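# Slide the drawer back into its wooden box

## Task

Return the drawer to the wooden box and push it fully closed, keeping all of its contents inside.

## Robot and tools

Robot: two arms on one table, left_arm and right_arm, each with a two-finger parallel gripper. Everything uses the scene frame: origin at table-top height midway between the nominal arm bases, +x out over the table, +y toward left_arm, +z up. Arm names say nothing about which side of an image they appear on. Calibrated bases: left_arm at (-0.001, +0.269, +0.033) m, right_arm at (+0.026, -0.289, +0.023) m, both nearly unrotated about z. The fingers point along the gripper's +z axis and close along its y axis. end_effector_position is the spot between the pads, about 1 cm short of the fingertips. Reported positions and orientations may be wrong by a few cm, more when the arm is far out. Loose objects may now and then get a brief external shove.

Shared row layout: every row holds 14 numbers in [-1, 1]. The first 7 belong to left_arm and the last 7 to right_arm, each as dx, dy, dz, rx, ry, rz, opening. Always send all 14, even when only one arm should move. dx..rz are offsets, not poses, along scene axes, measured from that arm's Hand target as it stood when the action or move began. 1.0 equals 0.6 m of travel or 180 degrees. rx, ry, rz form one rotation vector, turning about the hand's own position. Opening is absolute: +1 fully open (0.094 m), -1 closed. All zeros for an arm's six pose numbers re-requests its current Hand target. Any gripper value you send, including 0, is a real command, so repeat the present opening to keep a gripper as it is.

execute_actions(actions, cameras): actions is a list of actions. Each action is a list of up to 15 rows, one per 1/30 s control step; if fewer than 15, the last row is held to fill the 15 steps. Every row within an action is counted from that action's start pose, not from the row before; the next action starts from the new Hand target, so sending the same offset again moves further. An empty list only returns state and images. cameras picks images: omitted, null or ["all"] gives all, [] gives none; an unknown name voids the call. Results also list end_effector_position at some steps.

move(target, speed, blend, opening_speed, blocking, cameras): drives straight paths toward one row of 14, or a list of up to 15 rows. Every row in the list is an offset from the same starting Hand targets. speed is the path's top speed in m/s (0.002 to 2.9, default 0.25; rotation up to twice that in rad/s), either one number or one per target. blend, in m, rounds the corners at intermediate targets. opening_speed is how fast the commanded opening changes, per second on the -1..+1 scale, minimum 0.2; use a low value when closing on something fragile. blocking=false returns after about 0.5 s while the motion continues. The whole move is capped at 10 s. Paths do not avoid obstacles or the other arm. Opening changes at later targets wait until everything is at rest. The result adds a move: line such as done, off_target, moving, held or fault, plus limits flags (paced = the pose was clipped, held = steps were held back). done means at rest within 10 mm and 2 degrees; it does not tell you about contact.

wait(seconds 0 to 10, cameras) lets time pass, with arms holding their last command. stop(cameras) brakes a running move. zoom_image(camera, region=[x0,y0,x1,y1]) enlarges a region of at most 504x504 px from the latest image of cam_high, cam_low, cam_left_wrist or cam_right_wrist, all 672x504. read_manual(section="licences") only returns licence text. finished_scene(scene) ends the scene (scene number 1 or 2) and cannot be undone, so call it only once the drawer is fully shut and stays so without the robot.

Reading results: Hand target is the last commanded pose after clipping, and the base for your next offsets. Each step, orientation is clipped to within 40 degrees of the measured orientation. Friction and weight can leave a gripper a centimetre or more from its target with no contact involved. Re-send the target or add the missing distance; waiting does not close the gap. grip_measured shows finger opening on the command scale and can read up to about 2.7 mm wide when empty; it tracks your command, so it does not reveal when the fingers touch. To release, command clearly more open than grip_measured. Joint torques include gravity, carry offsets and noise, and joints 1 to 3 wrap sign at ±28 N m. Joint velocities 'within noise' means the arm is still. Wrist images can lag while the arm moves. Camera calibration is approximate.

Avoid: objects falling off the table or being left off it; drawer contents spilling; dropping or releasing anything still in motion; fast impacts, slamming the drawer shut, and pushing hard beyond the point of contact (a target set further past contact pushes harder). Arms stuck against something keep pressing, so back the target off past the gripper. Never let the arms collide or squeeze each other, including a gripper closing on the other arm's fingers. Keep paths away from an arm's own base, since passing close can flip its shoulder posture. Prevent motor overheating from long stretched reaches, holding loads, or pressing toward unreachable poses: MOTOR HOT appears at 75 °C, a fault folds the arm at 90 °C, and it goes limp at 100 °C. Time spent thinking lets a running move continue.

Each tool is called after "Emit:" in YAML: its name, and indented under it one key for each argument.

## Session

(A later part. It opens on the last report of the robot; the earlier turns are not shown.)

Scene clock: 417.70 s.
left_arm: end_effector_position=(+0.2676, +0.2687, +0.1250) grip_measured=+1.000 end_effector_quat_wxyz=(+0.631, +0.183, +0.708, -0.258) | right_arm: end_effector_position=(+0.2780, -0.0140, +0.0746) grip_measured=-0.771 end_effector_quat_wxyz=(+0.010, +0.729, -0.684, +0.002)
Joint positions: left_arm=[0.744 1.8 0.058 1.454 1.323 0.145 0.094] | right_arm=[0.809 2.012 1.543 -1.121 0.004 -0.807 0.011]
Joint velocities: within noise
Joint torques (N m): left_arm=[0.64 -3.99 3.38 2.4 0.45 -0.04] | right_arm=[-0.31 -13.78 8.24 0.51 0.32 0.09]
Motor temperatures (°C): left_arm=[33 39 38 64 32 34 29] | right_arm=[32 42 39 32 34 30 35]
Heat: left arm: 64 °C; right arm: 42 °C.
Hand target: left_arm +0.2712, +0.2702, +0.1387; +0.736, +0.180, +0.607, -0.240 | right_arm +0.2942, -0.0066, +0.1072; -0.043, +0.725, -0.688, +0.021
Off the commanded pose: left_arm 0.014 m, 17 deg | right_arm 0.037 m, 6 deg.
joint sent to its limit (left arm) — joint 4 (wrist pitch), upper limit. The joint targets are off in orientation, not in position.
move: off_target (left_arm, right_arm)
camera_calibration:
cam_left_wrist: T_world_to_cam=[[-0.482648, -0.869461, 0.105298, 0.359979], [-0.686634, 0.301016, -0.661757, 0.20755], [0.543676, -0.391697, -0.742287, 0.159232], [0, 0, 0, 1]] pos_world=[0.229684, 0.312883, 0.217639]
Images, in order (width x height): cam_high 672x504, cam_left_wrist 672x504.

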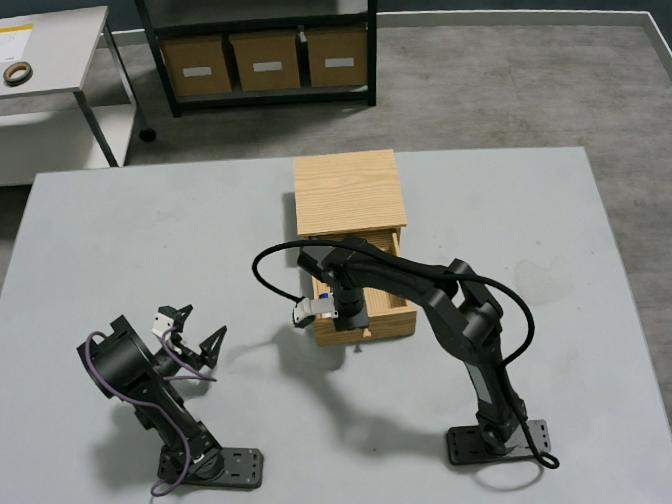

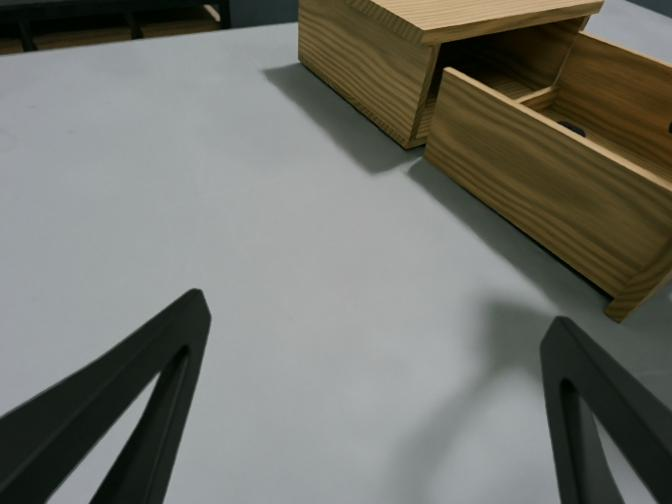

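Emit:
move:
  target: [0,0,0,0,0,0,1,0.0,0.0,0.008,0,0,0,-1]
  speed: 0.06
  cameras: ["cam_high","cam_left_wrist"]

Emit:
zoom_image:
  camera: "cam_high"
  region: [370, 215, 415, 260]

Emit:
zoom_image:
  camera: "cam_left_wrist"
  region: [390, 10, 490, 160]

Scene clock: 423.97 s.
left_arm: end_effector_position=(+0.2676, +0.2687, +0.1250) grip_measured=+1.000 end_effector_quat_wxyz=(+0.631, +0.184, +0.708, -0.257) | right_arm: end_effector_position=(+0.2775, -0.0150, +0.0746) grip_measured=-0.771 end_effector_quat_wxyz=(+0.012, +0.729, -0.684, +0.003)
Joint positions: left_arm=[0.744 1.8 0.058 1.454 1.323 0.147 0.094] | right_arm=[0.809 2.012 1.543 -1.126 0.005 -0.807 0.011]
Joint velocities: within noise
Joint torques (N m): left_arm=[0.62 -3.97 3.38 2.4 0.45 -0.04] | right_arm=[-0.32 -14.06 9.32 0.39 0.32 0.09]
Motor temperatures (°C): left_arm=[33 39 38 64 32 34 29] | right_arm=[32 42 40 32 34 30 35]
Heat: left arm: 64 °C; right arm: 42 °C.
Hand target: left_arm +0.2712, +0.2702, +0.1387; +0.736, +0.180, +0.607, -0.240 | right_arm +0.2942, -0.0066, +0.1120; -0.043, +0.725, -0.688, +0.021
Off the commanded pose: left_arm 0.014 m, 17 deg | right_arm 0.042 m, 7 deg.
joint sent to its limit (left arm) — joint 4 (wrist pitch), upper limit. The joint targets are off in orientation, not in position.
move: off_target (left_arm, right_arm)
camera_calibration:
cam_left_wrist: T_world_to_cam=[[-0.482866, -0.869515, 0.103844, 0.36023], [-0.686005, 0.301895, -0.66201, 0.207147], [0.544278, -0.390899, -0.742266, 0.158855], [0, 0, 0, 1]] pos_world=[0.229585, 0.312785, 0.217639]
Images, in order (width x height): cam_high 672x504, cam_left_wrist 672x504.

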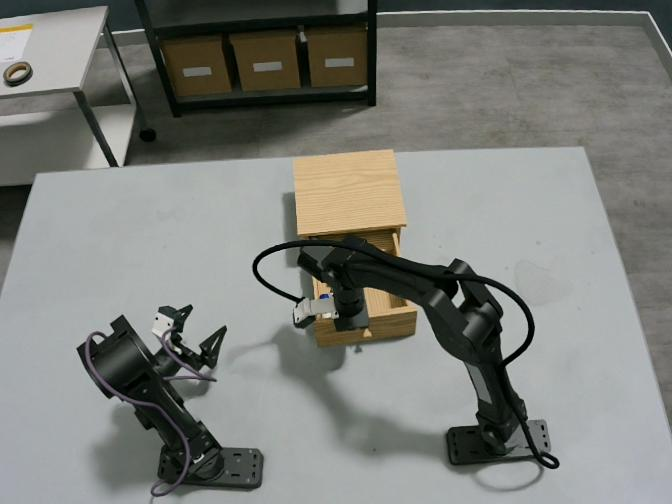

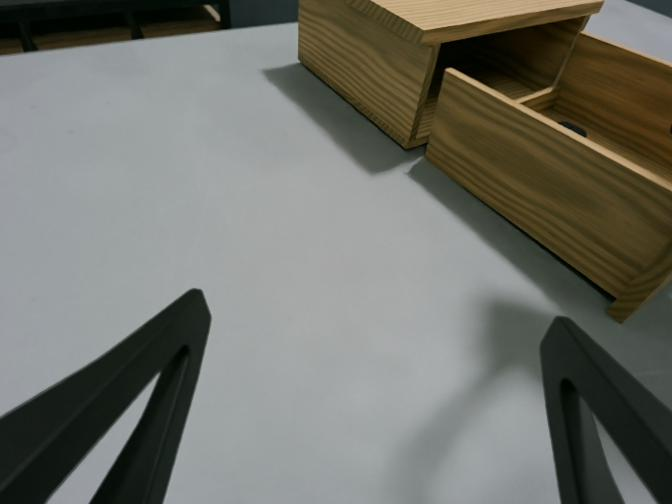

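Scaled by 11.200 from the camera's 672x504 image, which has a finer 960x720 frame.

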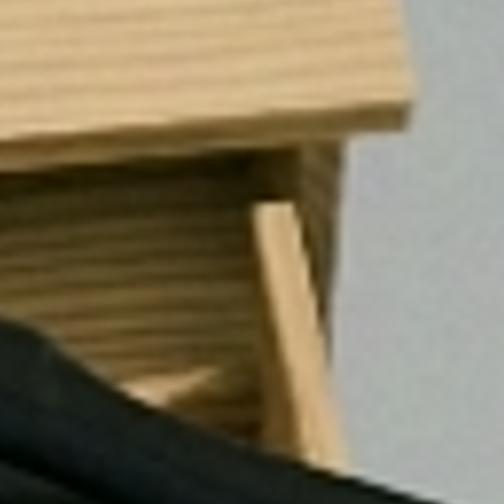

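Scaled by 3.360 from the camera's 672x504 image, which has a finer 960x720 frame.

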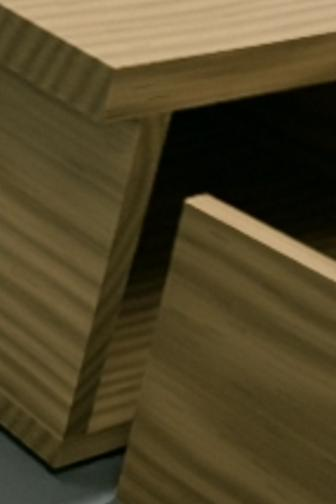

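Emit:
move:
  target: [0,0,0,0,0,0,1,0.0,0.002,0.007,0,0,0,-1]
  speed: 0.06
  cameras: ["cam_high","cam_left_wrist"]

Emit:
zoom_image:
  camera: "cam_left_wrist"
  region: [390, 10, 490, 160]

Scene clock: 428.83 s.
left_arm: end_effector_position=(+0.2676, +0.2687, +0.1250) grip_measured=+1.000 end_effector_quat_wxyz=(+0.631, +0.184, +0.708, -0.257) | right_arm: end_effector_position=(+0.2761, -0.0165, +0.0777) grip_measured=-0.771 end_effector_quat_wxyz=(+0.018, +0.729, -0.684, +0.003)
Joint positions: left_arm=[0.744 1.8 0.058 1.454 1.323 0.147 0.094] | right_arm=[0.809 2.012 1.555 -1.149 0.005 -0.807 0.011]
Joint velocities: within noise
Joint torques (N m): left_arm=[0.62 -4 3.38 2.39 0.45 -0.05] | right_arm=[-0.12 -14 9.77 0.42 0.31 0.11]
Motor temperatures (°C): left_arm=[33 39 38 64 32 34 29] | right_arm=[32 43 40 32 34 30 35]
Heat: left arm: 64 °C; right arm: 43 °C.
Hand target: left_arm +0.2712, +0.2702, +0.1387; +0.736, +0.180, +0.607, -0.240 | right_arm +0.2942, -0.0054, +0.1162; -0.043, +0.725, -0.688, +0.021
Off the commanded pose: left_arm 0.014 m, 17 deg | right_arm 0.044 m, 7 deg.
joint sent to its limit (left arm) — joint 4 (wrist pitch), upper limit. The joint targets are off in orientation, not in position.
move: off_target (left_arm, right_arm)
camera_calibration:
cam_left_wrist: T_world_to_cam=[[-0.482866, -0.869515, 0.103844, 0.36023], [-0.686005, 0.301895, -0.66201, 0.207147], [0.544278, -0.390899, -0.742266, 0.158855], [0, 0, 0, 1]] pos_world=[0.229585, 0.312785, 0.217639]
Images, in order (width x height): cam_high 672x504, cam_left_wrist 672x504.

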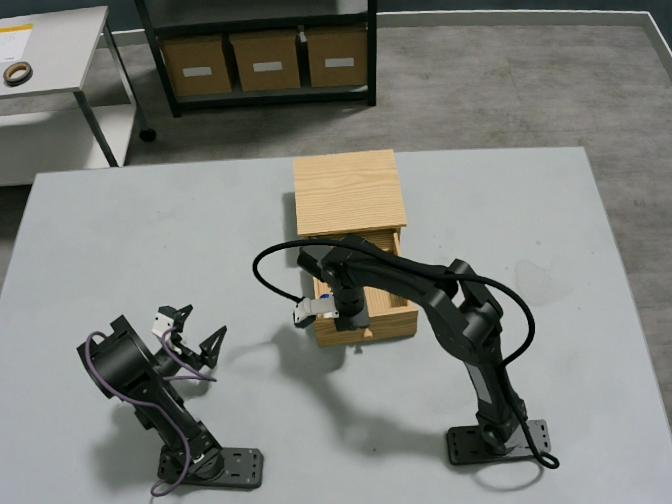

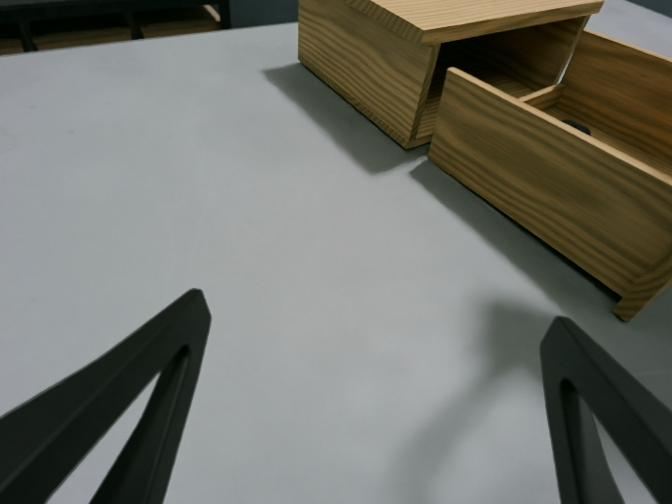

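Scaled by 3.360 from the camera's 672x504 image, which has a finer 960x720 frame.

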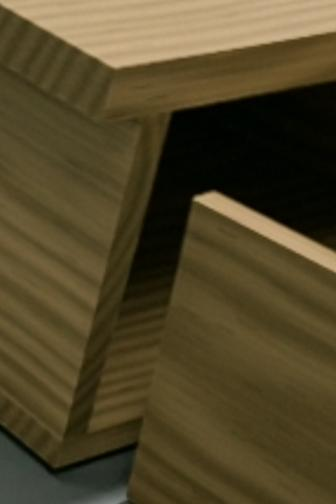

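Emit:
move:
  target: [0,0,0,0,0,0,1,0.0,0.005,0.0,0,-0.016,0,-1]
  speed: 0.06
  cameras: ["cam_high","cam_left_wrist","cam_low"]

Emit:
zoom_image:
  camera: "cam_left_wrist"
  region: [390, 10, 490, 160]

Emit:
zoom_image:
  camera: "cam_high"
  region: [370, 215, 415, 260]

Scene clock: 439.30 s.
left_arm: end_effector_position=(+0.2676, +0.2687, +0.1250) grip_measured=+1.000 end_effector_quat_wxyz=(+0.631, +0.184, +0.708, -0.257) | right_arm: end_effector_position=(+0.2734, -0.0124, +0.0843) grip_measured=-0.771 end_effector_quat_wxyz=(+0.008, +0.733, -0.679, +0.018)
Joint positions: left_arm=[0.744 1.8 0.058 1.454 1.323 0.147 0.094] | right_arm=[0.837 1.994 1.555 -1.149 0.036 -0.791 0.011]
Joint velocities: within noise
Joint torques (N m): left_arm=[0.62 -3.99 3.37 2.4 0.44 -0.04] | right_arm=[0.32 -14.04 7.41 0.83 0.4 0.16]
Motor temperatures (°C): left_arm=[33 39 38 64 32 34 29] | right_arm=[32 43 41 32 34 30 35]
Heat: left arm: 64 °C; right arm: 43 °C.
Hand target: left_arm +0.2712, +0.2702, +0.1387; +0.736, +0.180, +0.607, -0.240 | right_arm +0.2942, -0.0024, +0.1162; -0.060, +0.724, -0.686, +0.039
Off the commanded pose: left_arm 0.014 m, 17 deg | right_arm 0.039 m, 8 deg.
joint sent to its limit (left arm) — joint 4 (wrist pitch), upper limit. The joint targets are off in orientation, not in position.
move: off_target (left_arm, right_arm)
camera_calibration:
cam_left_wrist: T_world_to_cam=[[-0.482866, -0.869515, 0.103844, 0.36023], [-0.686005, 0.301895, -0.66201, 0.207147], [0.544278, -0.390899, -0.742266, 0.158855], [0, 0, 0, 1]] pos_world=[0.229585, 0.312785, 0.217639]
Images, in order (width x height): cam_high 672x504, cam_low 672x504, cam_left_wrist 672x504.

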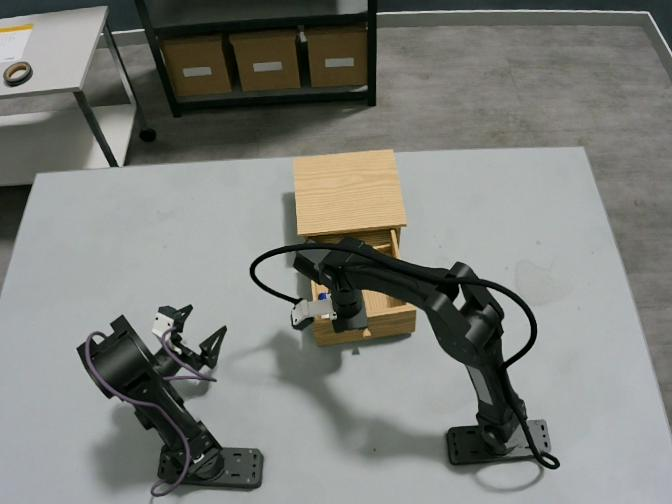

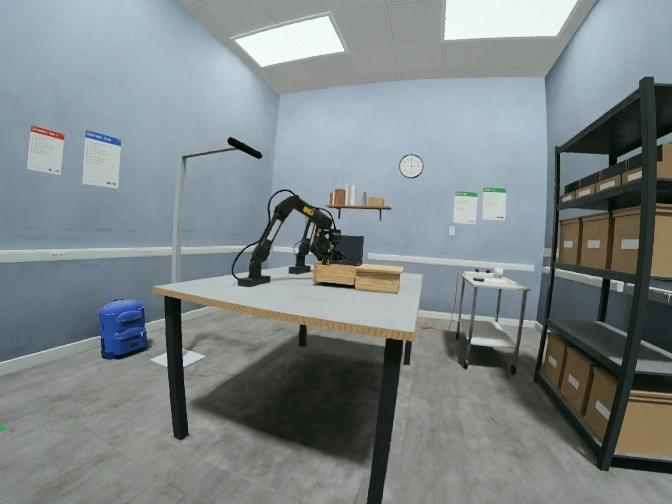

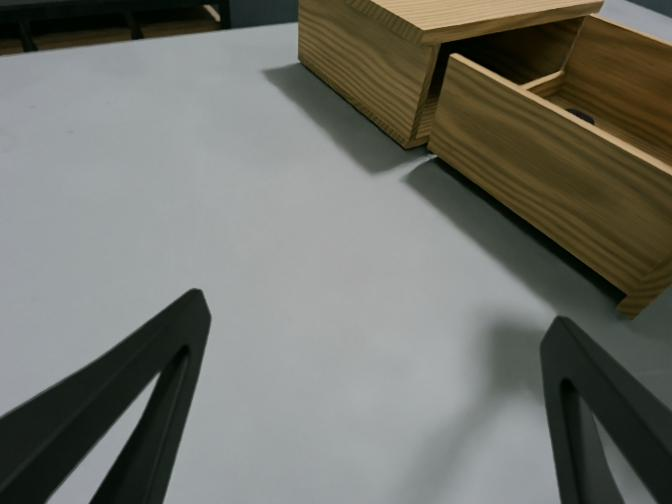

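Scaled by 3.360 from the camera's 672x504 image, which has a finer 960x720 frame.

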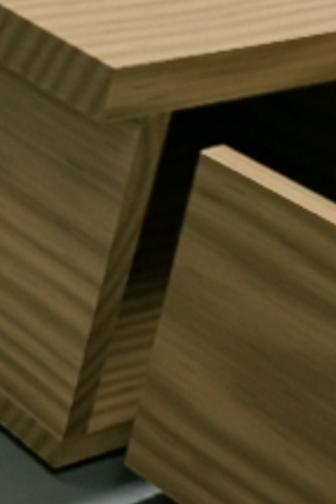

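Scaled by 11.200 from the camera's 672x504 image, which has a finer 960x720 frame.

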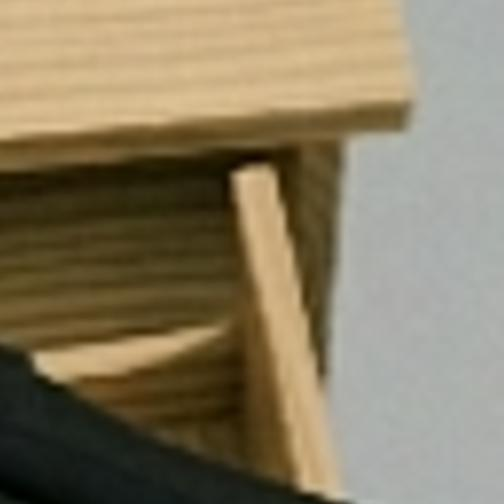

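Emit:
zoom_image:
  camera: "cam_low"
  region: [340, 258, 375, 294]

Scaled by 14.000 from the camera's 672x504 image, which has a finer 960x720 frame.

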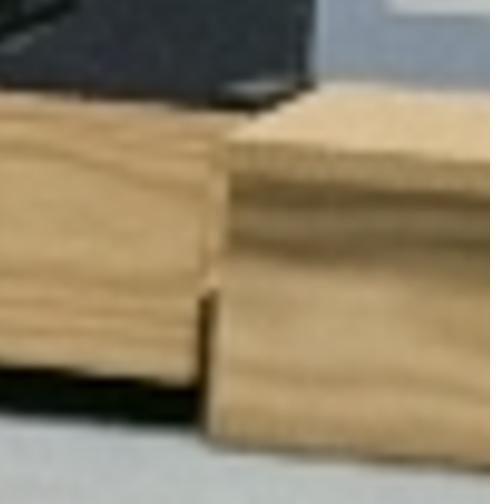

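Emit:
move:
  target: [0,0,0,0,0,0,1,0.0,0.0,0.001,0.018,0,0,-1]
  speed: 0.06
  cameras: ["cam_high","cam_left_wrist","cam_low"]

Emit:
zoom_image:
  camera: "cam_left_wrist"
  region: [390, 10, 490, 160]

Emit:
zoom_image:
  camera: "cam_high"
  region: [370, 215, 415, 260]

Emit:
zoom_image:
  camera: "cam_low"
  region: [340, 258, 375, 294]

Scene clock: 456.20 s.
left_arm: end_effector_position=(+0.2676, +0.2687, +0.1250) grip_measured=+1.000 end_effector_quat_wxyz=(+0.631, +0.184, +0.708, -0.257) | right_arm: end_effector_position=(+0.2804, -0.0093, +0.0916) grip_measured=-0.771 end_effector_quat_wxyz=(-0.023, +0.726, -0.688, +0.012)
Joint positions: left_arm=[0.744 1.8 0.058 1.454 1.323 0.147 0.094] | right_arm=[0.823 1.957 1.532 -1.101 0.025 -0.784 0.011]
Joint velocities: within noise
Joint torques (N m): left_arm=[0.64 -3.99 3.4 2.39 0.45 -0.05] | right_arm=[-0.59 -13.85 5.31 1.03 0.15 -0.02]
Motor temperatures (°C): left_arm=[33 39 38 65 32 34 29] | right_arm=[32 44 40 32 34 30 35]
Heat: left arm: 65 °C; right arm: 44 °C.
Hand target: left_arm +0.2712, +0.2702, +0.1387; +0.736, +0.180, +0.607, -0.240 | right_arm +0.2942, -0.0024, +0.1168; -0.081, +0.722, -0.687, +0.020
Off the commanded pose: left_arm 0.014 m, 17 deg | right_arm 0.030 m, 7 deg.
joint sent to its limit (left arm) — joint 4 (wrist pitch), upper limit. The joint targets are off in orientation, not in position.
move: off_target (left_arm, right_arm)
camera_calibration:
cam_left_wrist: T_world_to_cam=[[-0.482866, -0.869515, 0.103844, 0.36023], [-0.686005, 0.301895, -0.66201, 0.207147], [0.544278, -0.390899, -0.742266, 0.158855], [0, 0, 0, 1]] pos_world=[0.229585, 0.312785, 0.217639]
Images, in order (width x height): cam_high 672x504, cam_low 672x504, cam_left_wrist 672x504.

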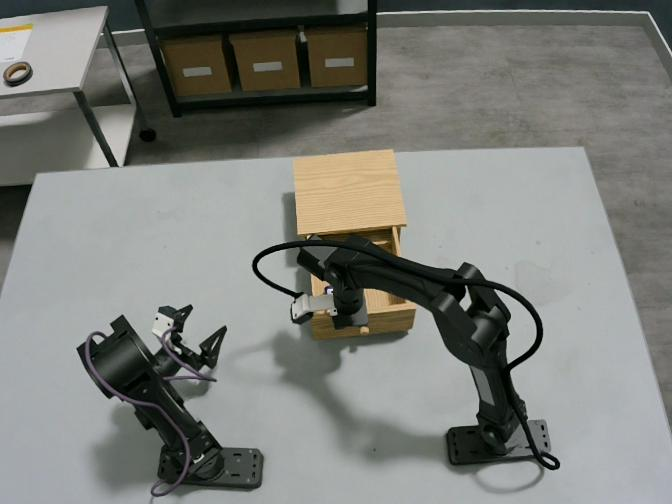

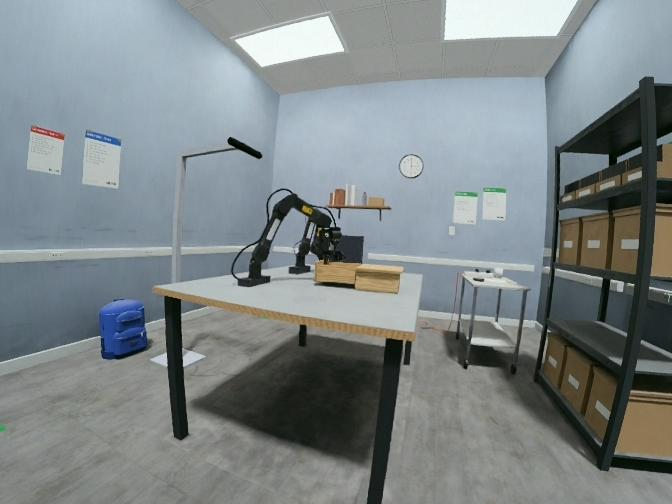

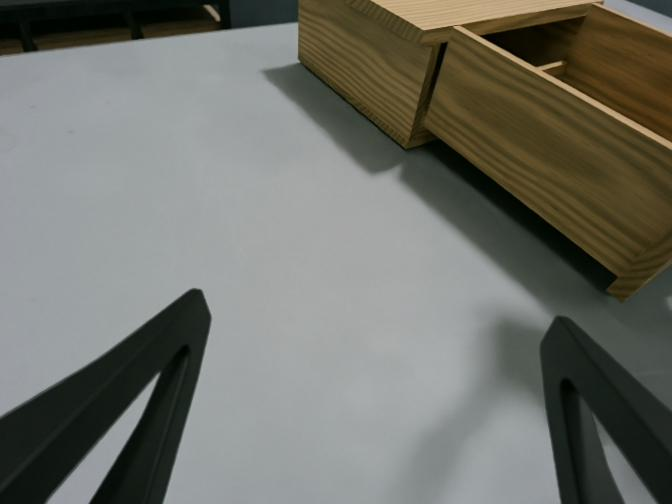

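Scaled by 3.360 from the camera's 672x504 image, which has a finer 960x720 frame.

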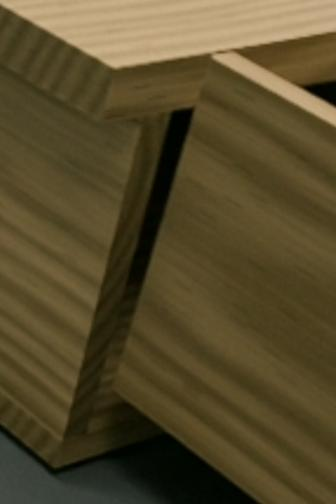

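Scaled by 11.200 from the camera's 672x504 image, which has a finer 960x720 frame.

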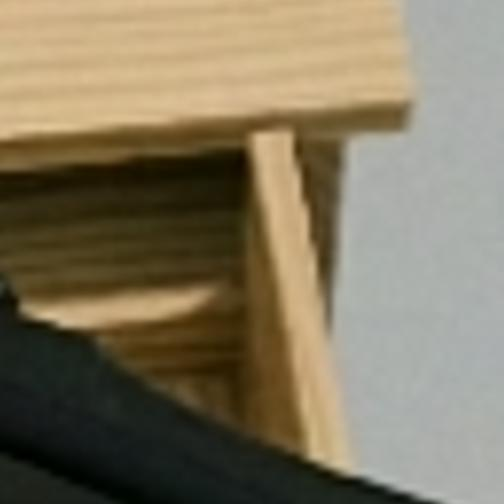

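Scaled by 14.000 from the camera's 672x504 image, which has a finer 960x720 frame.

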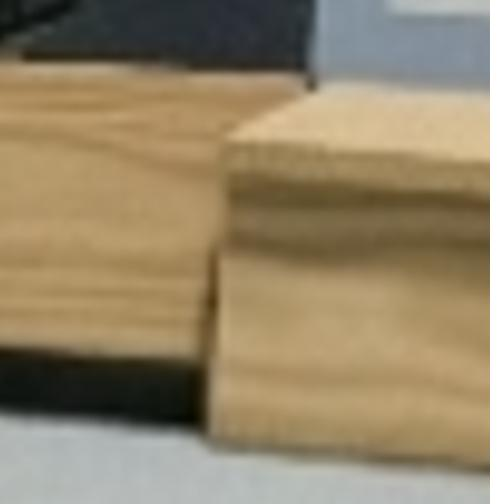

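Emit:
move:
  target: [0,0,0,0,0,0,1,0.0,0.0,-0.012,0,0.010,0,-1]
  speed: 0.06
  cameras: ["cam_high","cam_left_wrist","cam_low"]

Emit:
zoom_image:
  camera: "cam_left_wrist"
  region: [390, 10, 490, 160]

Emit:
zoom_image:
  camera: "cam_high"
  region: [370, 215, 415, 260]

Emit:
zoom_image:
  camera: "cam_low"
  region: [340, 258, 375, 294]

Scene clock: 464.77 s.
left_arm: end_effector_position=(+0.2676, +0.2687, +0.1250) grip_measured=+1.000 end_effector_quat_wxyz=(+0.631, +0.184, +0.708, -0.257) | right_arm: end_effector_position=(+0.2795, -0.0086, +0.0916) grip_measured=-0.771 end_effector_quat_wxyz=(-0.022, +0.723, -0.690, +0.001)
Joint positions: left_arm=[0.744 1.8 0.058 1.454 1.323 0.147 0.094] | right_arm=[0.816 1.957 1.532 -1.101 0.002 -0.784 0.011]
Joint velocities: within noise
Joint torques (N m): left_arm=[0.61 -3.99 3.41 2.4 0.45 -0.05] | right_arm=[-0.58 -12.07 5.75 1.02 0.12 -0.1]
Motor temperatures (°C): left_arm=[33 39 37 65 32 34 29] | right_arm=[32 45 39 33 34 30 35]
Heat: left arm: 65 °C; right arm: 45 °C.
Hand target: left_arm +0.2712, +0.2702, +0.1387; +0.736, +0.180, +0.607, -0.240 | right_arm +0.2942, -0.0024, +0.1096; -0.070, +0.722, -0.688, +0.009
Off the commanded pose: left_arm 0.014 m, 17 deg | right_arm 0.024 m, 6 deg.
joint sent to its limit (left arm) — joint 4 (wrist pitch), upper limit. The joint targets are off in orientation, not in position.
move: off_target (left_arm, right_arm)
camera_calibration:
cam_left_wrist: T_world_to_cam=[[-0.482866, -0.869515, 0.103844, 0.36023], [-0.686005, 0.301895, -0.66201, 0.207147], [0.544278, -0.390899, -0.742266, 0.158855], [0, 0, 0, 1]] pos_world=[0.229585, 0.312785, 0.217639]
Images, in order (width x height): cam_high 672x504, cam_low 672x504, cam_left_wrist 672x504.

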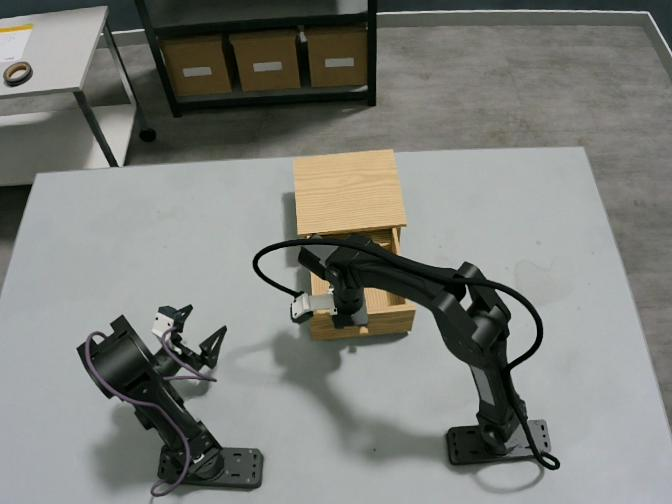

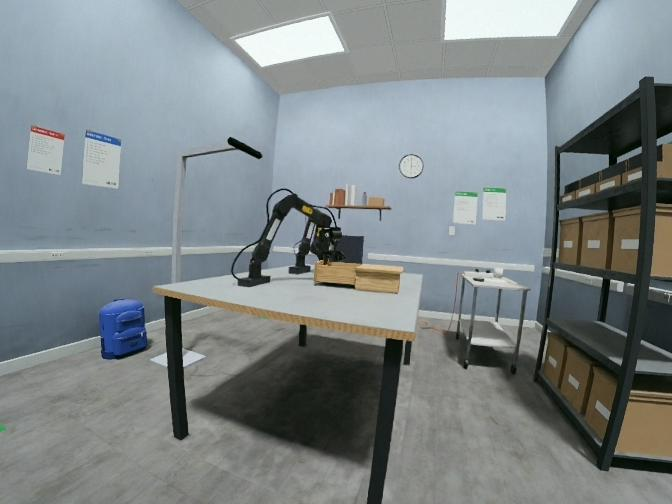

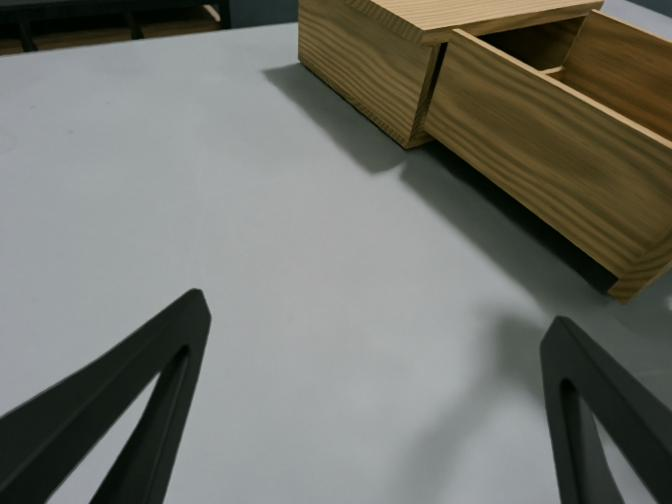

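Scaled by 3.360 from the camera's 672x504 image, which has a finer 960x720 frame.

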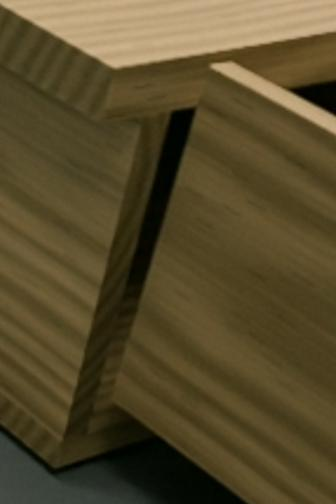

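Scaled by 11.200 from the camera's 672x504 image, which has a finer 960x720 frame.

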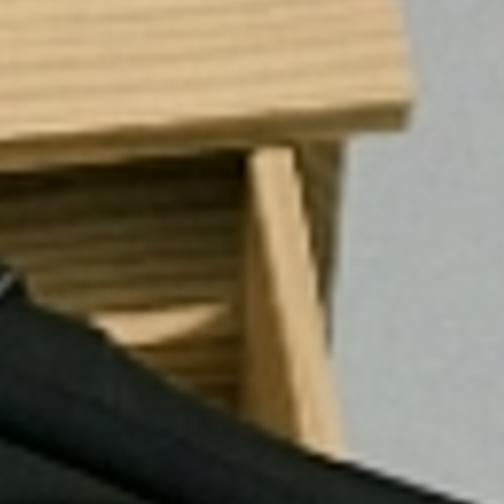

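Scaled by 14.000 from the camera's 672x504 image, which has a finer 960x720 frame.

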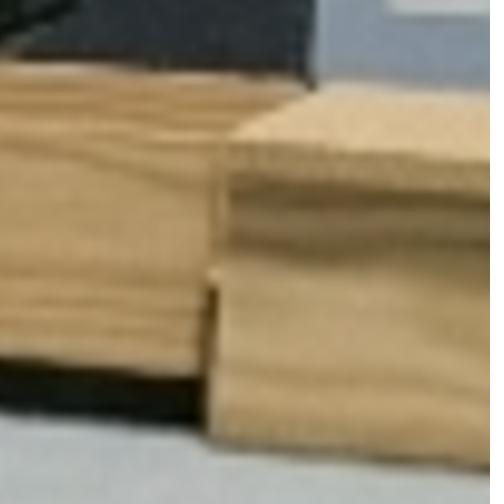

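Emit:
move:
  target: [0,0,0,0,0,0,1,0.0,0.0,-0.012,0,0.0,0,-1]
  speed: 0.06
  cameras: ["cam_high","cam_left_wrist","cam_low"]

Emit:
zoom_image:
  camera: "cam_left_wrist"
  region: [390, 10, 490, 160]

Emit:
zoom_image:
  camera: "cam_low"
  region: [340, 258, 375, 294]

Scene clock: 470.57 s.
left_arm: end_effector_position=(+0.2676, +0.2687, +0.1250) grip_measured=+1.000 end_effector_quat_wxyz=(+0.631, +0.184, +0.708, -0.257) | right_arm: end_effector_position=(+0.2800, -0.0080, +0.0875) grip_measured=-0.771 end_effector_quat_wxyz=(-0.025, +0.723, -0.690, +0.001)
Joint positions: left_arm=[0.744 1.8 0.058 1.454 1.323 0.147 0.094] | right_arm=[0.816 1.957 1.515 -1.078 0.002 -0.784 0.011]
Joint velocities: within noise
Joint torques (N m): left_arm=[0.64 -4 3.38 2.4 0.45 -0.05] | right_arm=[-0.58 -11.73 5.31 1.06 0.12 -0.11]
Motor temperatures (°C): left_arm=[33 39 37 65 32 34 29] | right_arm=[32 45 39 33 33 30 35]
Heat: left arm: 65 °C; right arm: 45 °C.
Hand target: left_arm +0.2712, +0.2702, +0.1387; +0.736, +0.180, +0.607, -0.240 | right_arm +0.2942, -0.0024, +0.1024; -0.070, +0.722, -0.688, +0.009
Off the commanded pose: left_arm 0.014 m, 17 deg | right_arm 0.021 m, 5 deg.
joint sent to its limit (left arm) — joint 4 (wrist pitch), upper limit. The joint targets are off in orientation, not in position.
move: off_target (left_arm, right_arm)
camera_calibration:
cam_left_wrist: T_world_to_cam=[[-0.482866, -0.869515, 0.103844, 0.36023], [-0.686005, 0.301895, -0.66201, 0.207147], [0.544278, -0.390899, -0.742266, 0.158855], [0, 0, 0, 1]] pos_world=[0.229585, 0.312785, 0.217639]
Images, in order (width x height): cam_high 672x504, cam_low 672x504, cam_left_wrist 672x504.

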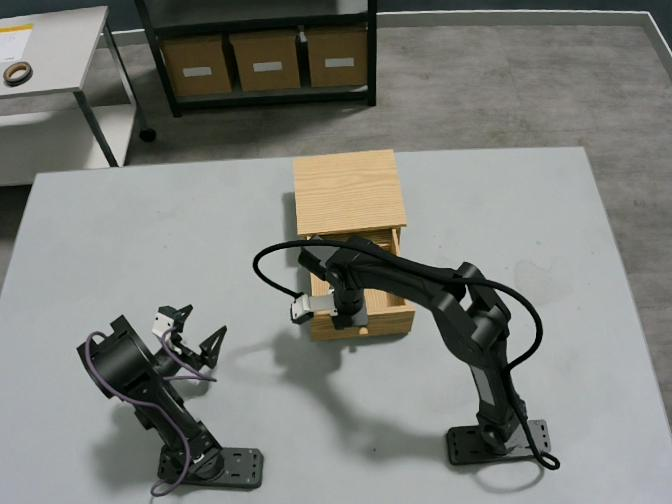

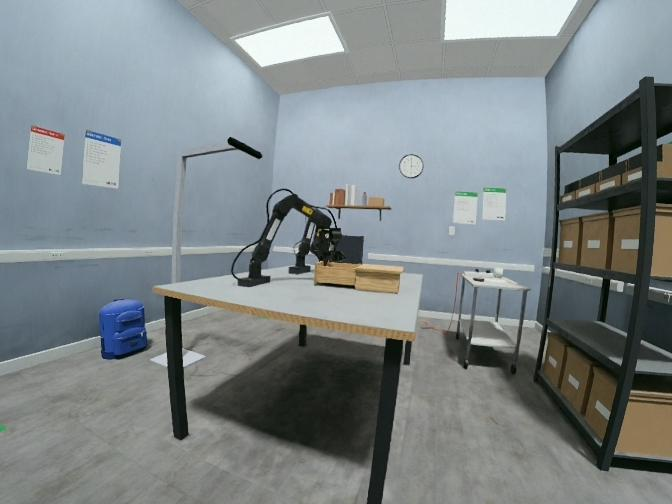

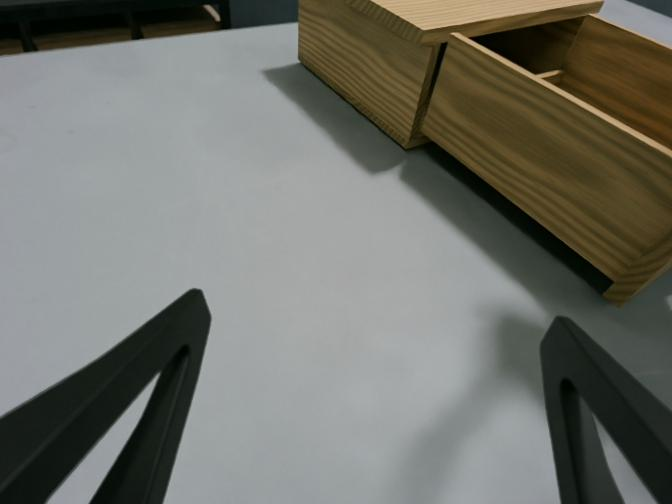

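Scaled by 3.360 from the camera's 672x504 image, which has a finer 960x720 frame.

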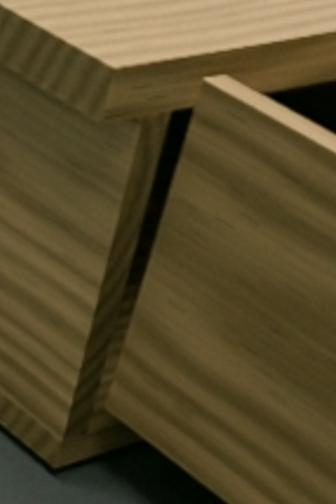

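Scaled by 14.000 from the camera's 672x504 image, which has a finer 960x720 frame.

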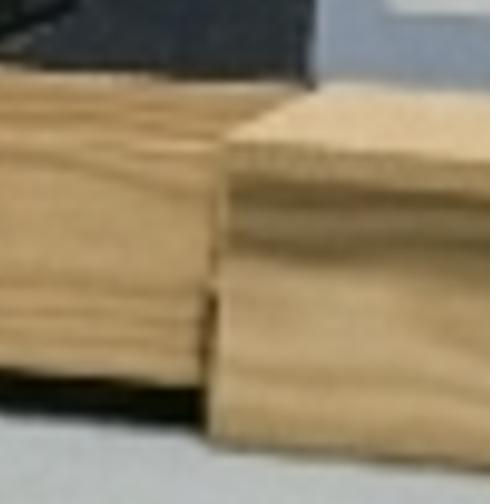

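Emit:
move:
  target: [0,0,0,0,0,0,1,0.0,-0.001,-0.008,0,0.002,0,-1]
  speed: 0.06
  cameras: ["cam_high","cam_left_wrist","cam_low"]

Emit:
zoom_image:
  camera: "cam_left_wrist"
  region: [390, 10, 490, 160]

Emit:
zoom_image:
  camera: "cam_low"
  region: [340, 258, 375, 294]

Emit:
zoom_image:
  camera: "cam_high"
  region: [370, 215, 415, 260]

Scene clock: 480.67 s.
left_arm: end_effector_position=(+0.2676, +0.2687, +0.1250) grip_measured=+1.000 end_effector_quat_wxyz=(+0.631, +0.184, +0.708, -0.257) | right_arm: end_effector_position=(+0.2792, -0.0076, +0.0848) grip_measured=-0.771 end_effector_quat_wxyz=(-0.026, +0.723, -0.690, -0.002)
Joint positions: left_arm=[0.744 1.8 0.058 1.454 1.323 0.147 0.094] | right_arm=[0.816 1.957 1.504 -1.066 -0.002 -0.784 0.011]
Joint velocities: within noise
Joint torques (N m): left_arm=[0.64 -3.99 3.4 2.4 0.45 -0.05] | right_arm=[-0.77 -11.25 5.26 1.06 0.13 -0.13]
Motor temperatures (°C): left_arm=[33 39 37 66 32 34 29] | right_arm=[32 45 39 33 33 30 35]
Heat: left arm: 66 °C; right arm: 45 °C.
Hand target: left_arm +0.2712, +0.2702, +0.1387; +0.736, +0.180, +0.607, -0.240 | right_arm +0.2942, -0.0030, +0.0976; -0.068, +0.722, -0.688, +0.006
Off the commanded pose: left_arm 0.014 m, 17 deg | right_arm 0.020 m, 5 deg.
joint sent to its limit (left arm) — joint 4 (wrist pitch), upper limit. The joint targets are off in orientation, not in position.
move: off_target (left_arm, right_arm)
camera_calibration:
cam_left_wrist: T_world_to_cam=[[-0.482866, -0.869515, 0.103844, 0.36023], [-0.686005, 0.301895, -0.66201, 0.207147], [0.544278, -0.390899, -0.742266, 0.158855], [0, 0, 0, 1]] pos_world=[0.229585, 0.312785, 0.217639]
Images, in order (width x height): cam_high 672x504, cam_low 672x504, cam_left_wrist 672x504.

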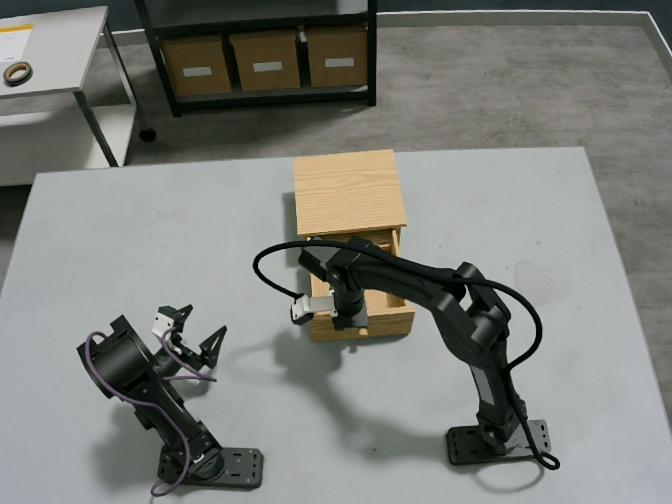

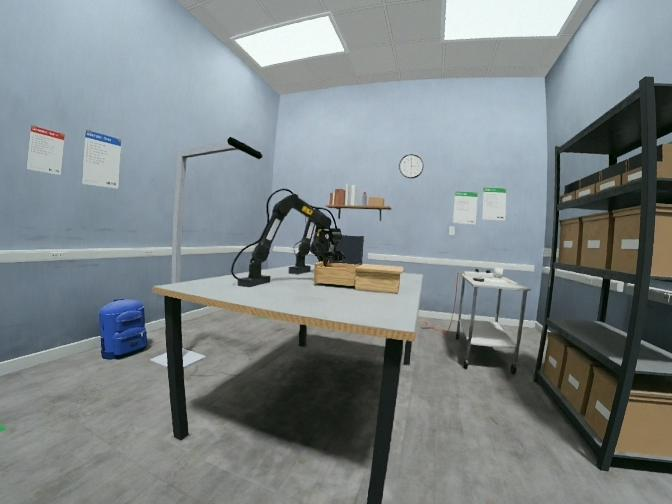

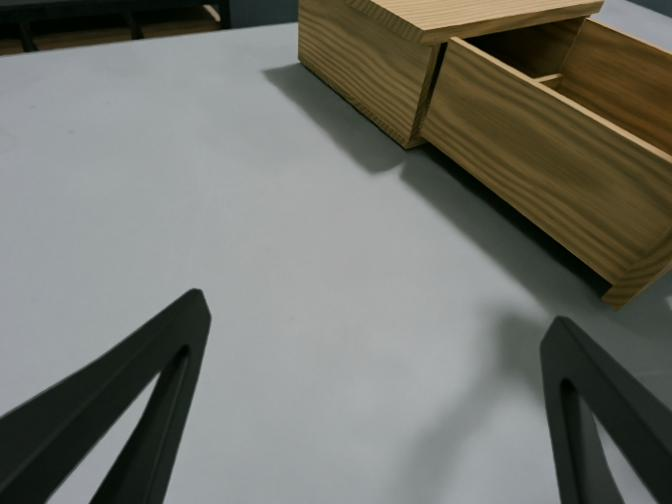

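Scaled by 3.360 from the camera's 672x504 image, which has a finer 960x720 frame.

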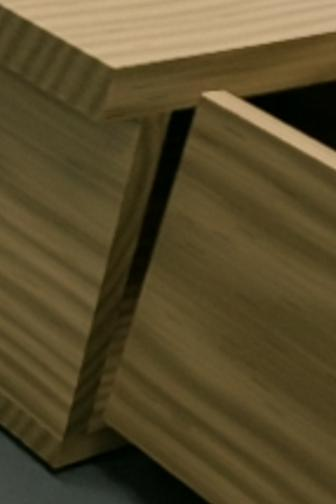

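Scaled by 14.000 from the camera's 672x504 image, which has a finer 960x720 frame.

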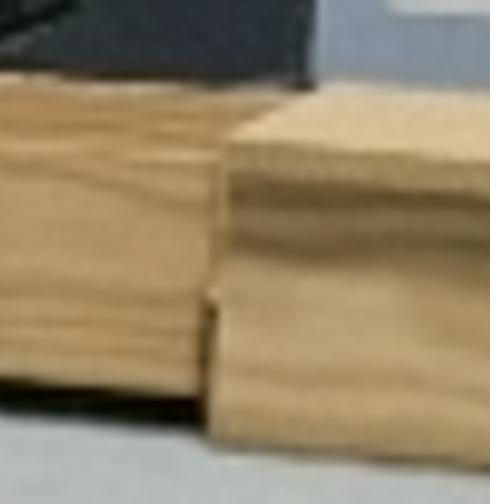

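Scaled by 11.200 from the camera's 672x504 image, which has a finer 960x720 frame.

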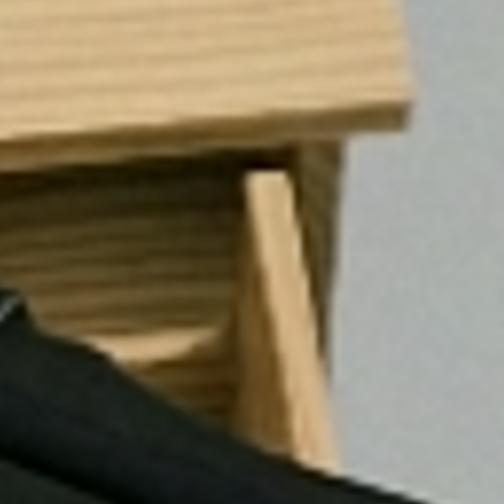

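Emit:
move:
  target: [0,0,0,0,0,0,1,0.045,0,0,0,0,0,-1]
  speed: 0.06
  cameras: ["cam_high","cam_left_wrist","cam_low"]

Emit:
zoom_image:
  camera: "cam_left_wrist"
  region: [390, 10, 490, 160]

Emit:
zoom_image:
  camera: "cam_low"
  region: [340, 258, 375, 294]

Emit:
zoom_image:
  camera: "cam_high"
  region: [370, 215, 415, 260]

Scene clock: 489.93 s.
left_arm: end_effector_position=(+0.2676, +0.2687, +0.1250) grip_measured=+1.000 end_effector_quat_wxyz=(+0.631, +0.184, +0.708, -0.257) | right_arm: end_effector_position=(+0.2881, -0.0155, +0.0843) grip_measured=-0.772 end_effector_quat_wxyz=(-0.017, +0.721, -0.692, -0.012)
Joint positions: left_arm=[0.744 1.8 0.058 1.454 1.323 0.147 0.094] | right_arm=[0.774 1.975 1.529 -1.091 -0.024 -0.819 0.011]
Joint velocities: within noise
Joint torques (N m): left_arm=[0.62 -4 3.37 2.4 0.45 -0.05] | right_arm=[-1.65 -7.98 10.77 1 0.25 -0.3]
Motor temperatures (°C): left_arm=[33 39 37 66 32 34 29] | right_arm=[32 44 39 33 33 30 35]
Heat: left arm: 66 °C; right arm: 44 °C.
Hand target: left_arm +0.2712, +0.2702, +0.1387; +0.736, +0.180, +0.607, -0.240 | right_arm +0.3212, -0.0030, +0.0976; -0.068, +0.722, -0.688, +0.006
Off the commanded pose: left_arm 0.014 m, 17 deg | right_arm 0.038 m, 6 deg.
joint sent to its limit (left arm) — joint 4 (wrist pitch), upper limit. The joint targets are off in orientation, not in position.
move: off_target (left_arm, right_arm)
camera_calibration:
cam_left_wrist: T_world_to_cam=[[-0.482866, -0.869515, 0.103844, 0.36023], [-0.686005, 0.301895, -0.66201, 0.207147], [0.544278, -0.390899, -0.742266, 0.158855], [0, 0, 0, 1]] pos_world=[0.229585, 0.312785, 0.217639]
Images, in order (width x height): cam_high 672x504, cam_low 672x504, cam_left_wrist 672x504.

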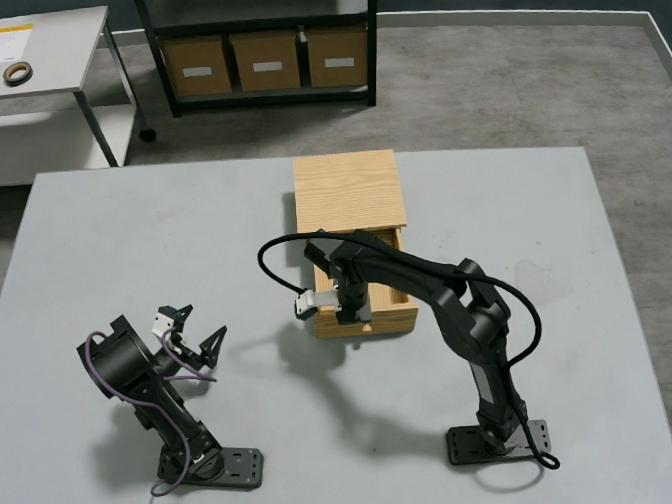

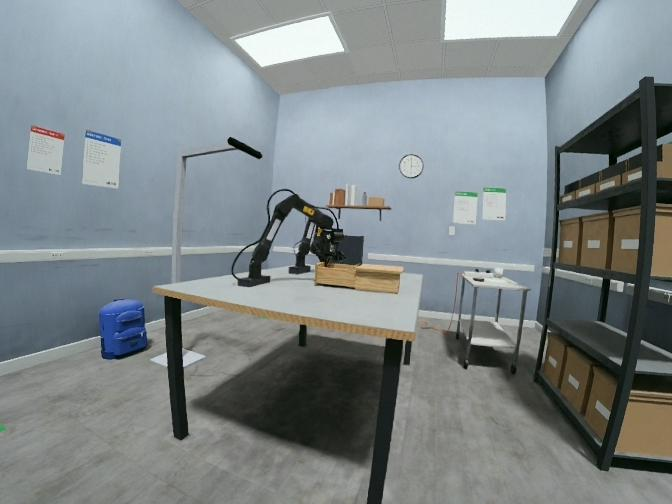

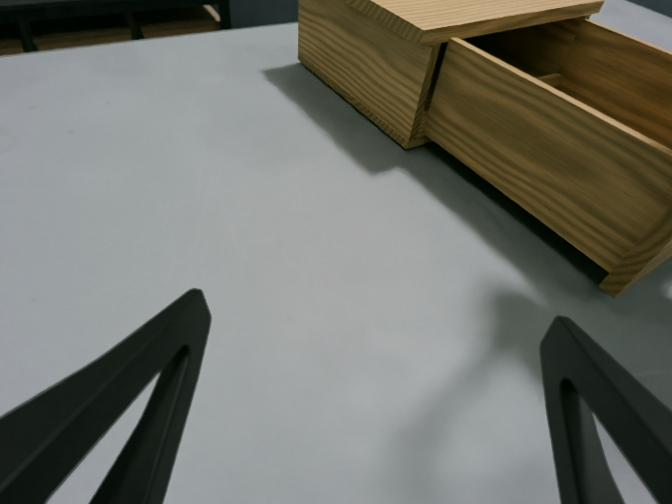

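Scaled by 3.360 from the camera's 672x504 image, which has a finer 960x720 frame.

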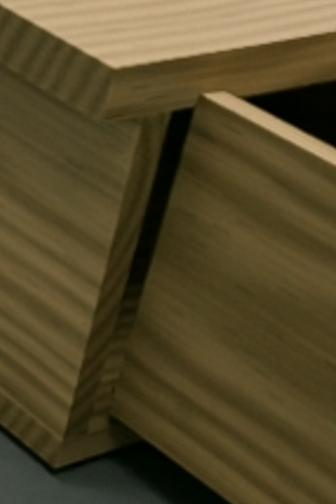

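Scaled by 14.000 from the camera's 672x504 image, which has a finer 960x720 frame.

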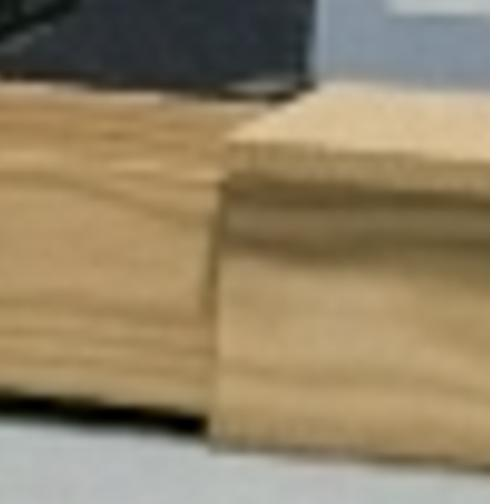

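Scaled by 11.200 from the camera's 672x504 image, which has a finer 960x720 frame.

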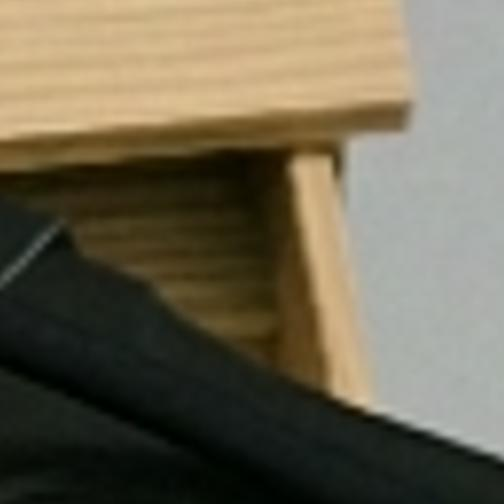

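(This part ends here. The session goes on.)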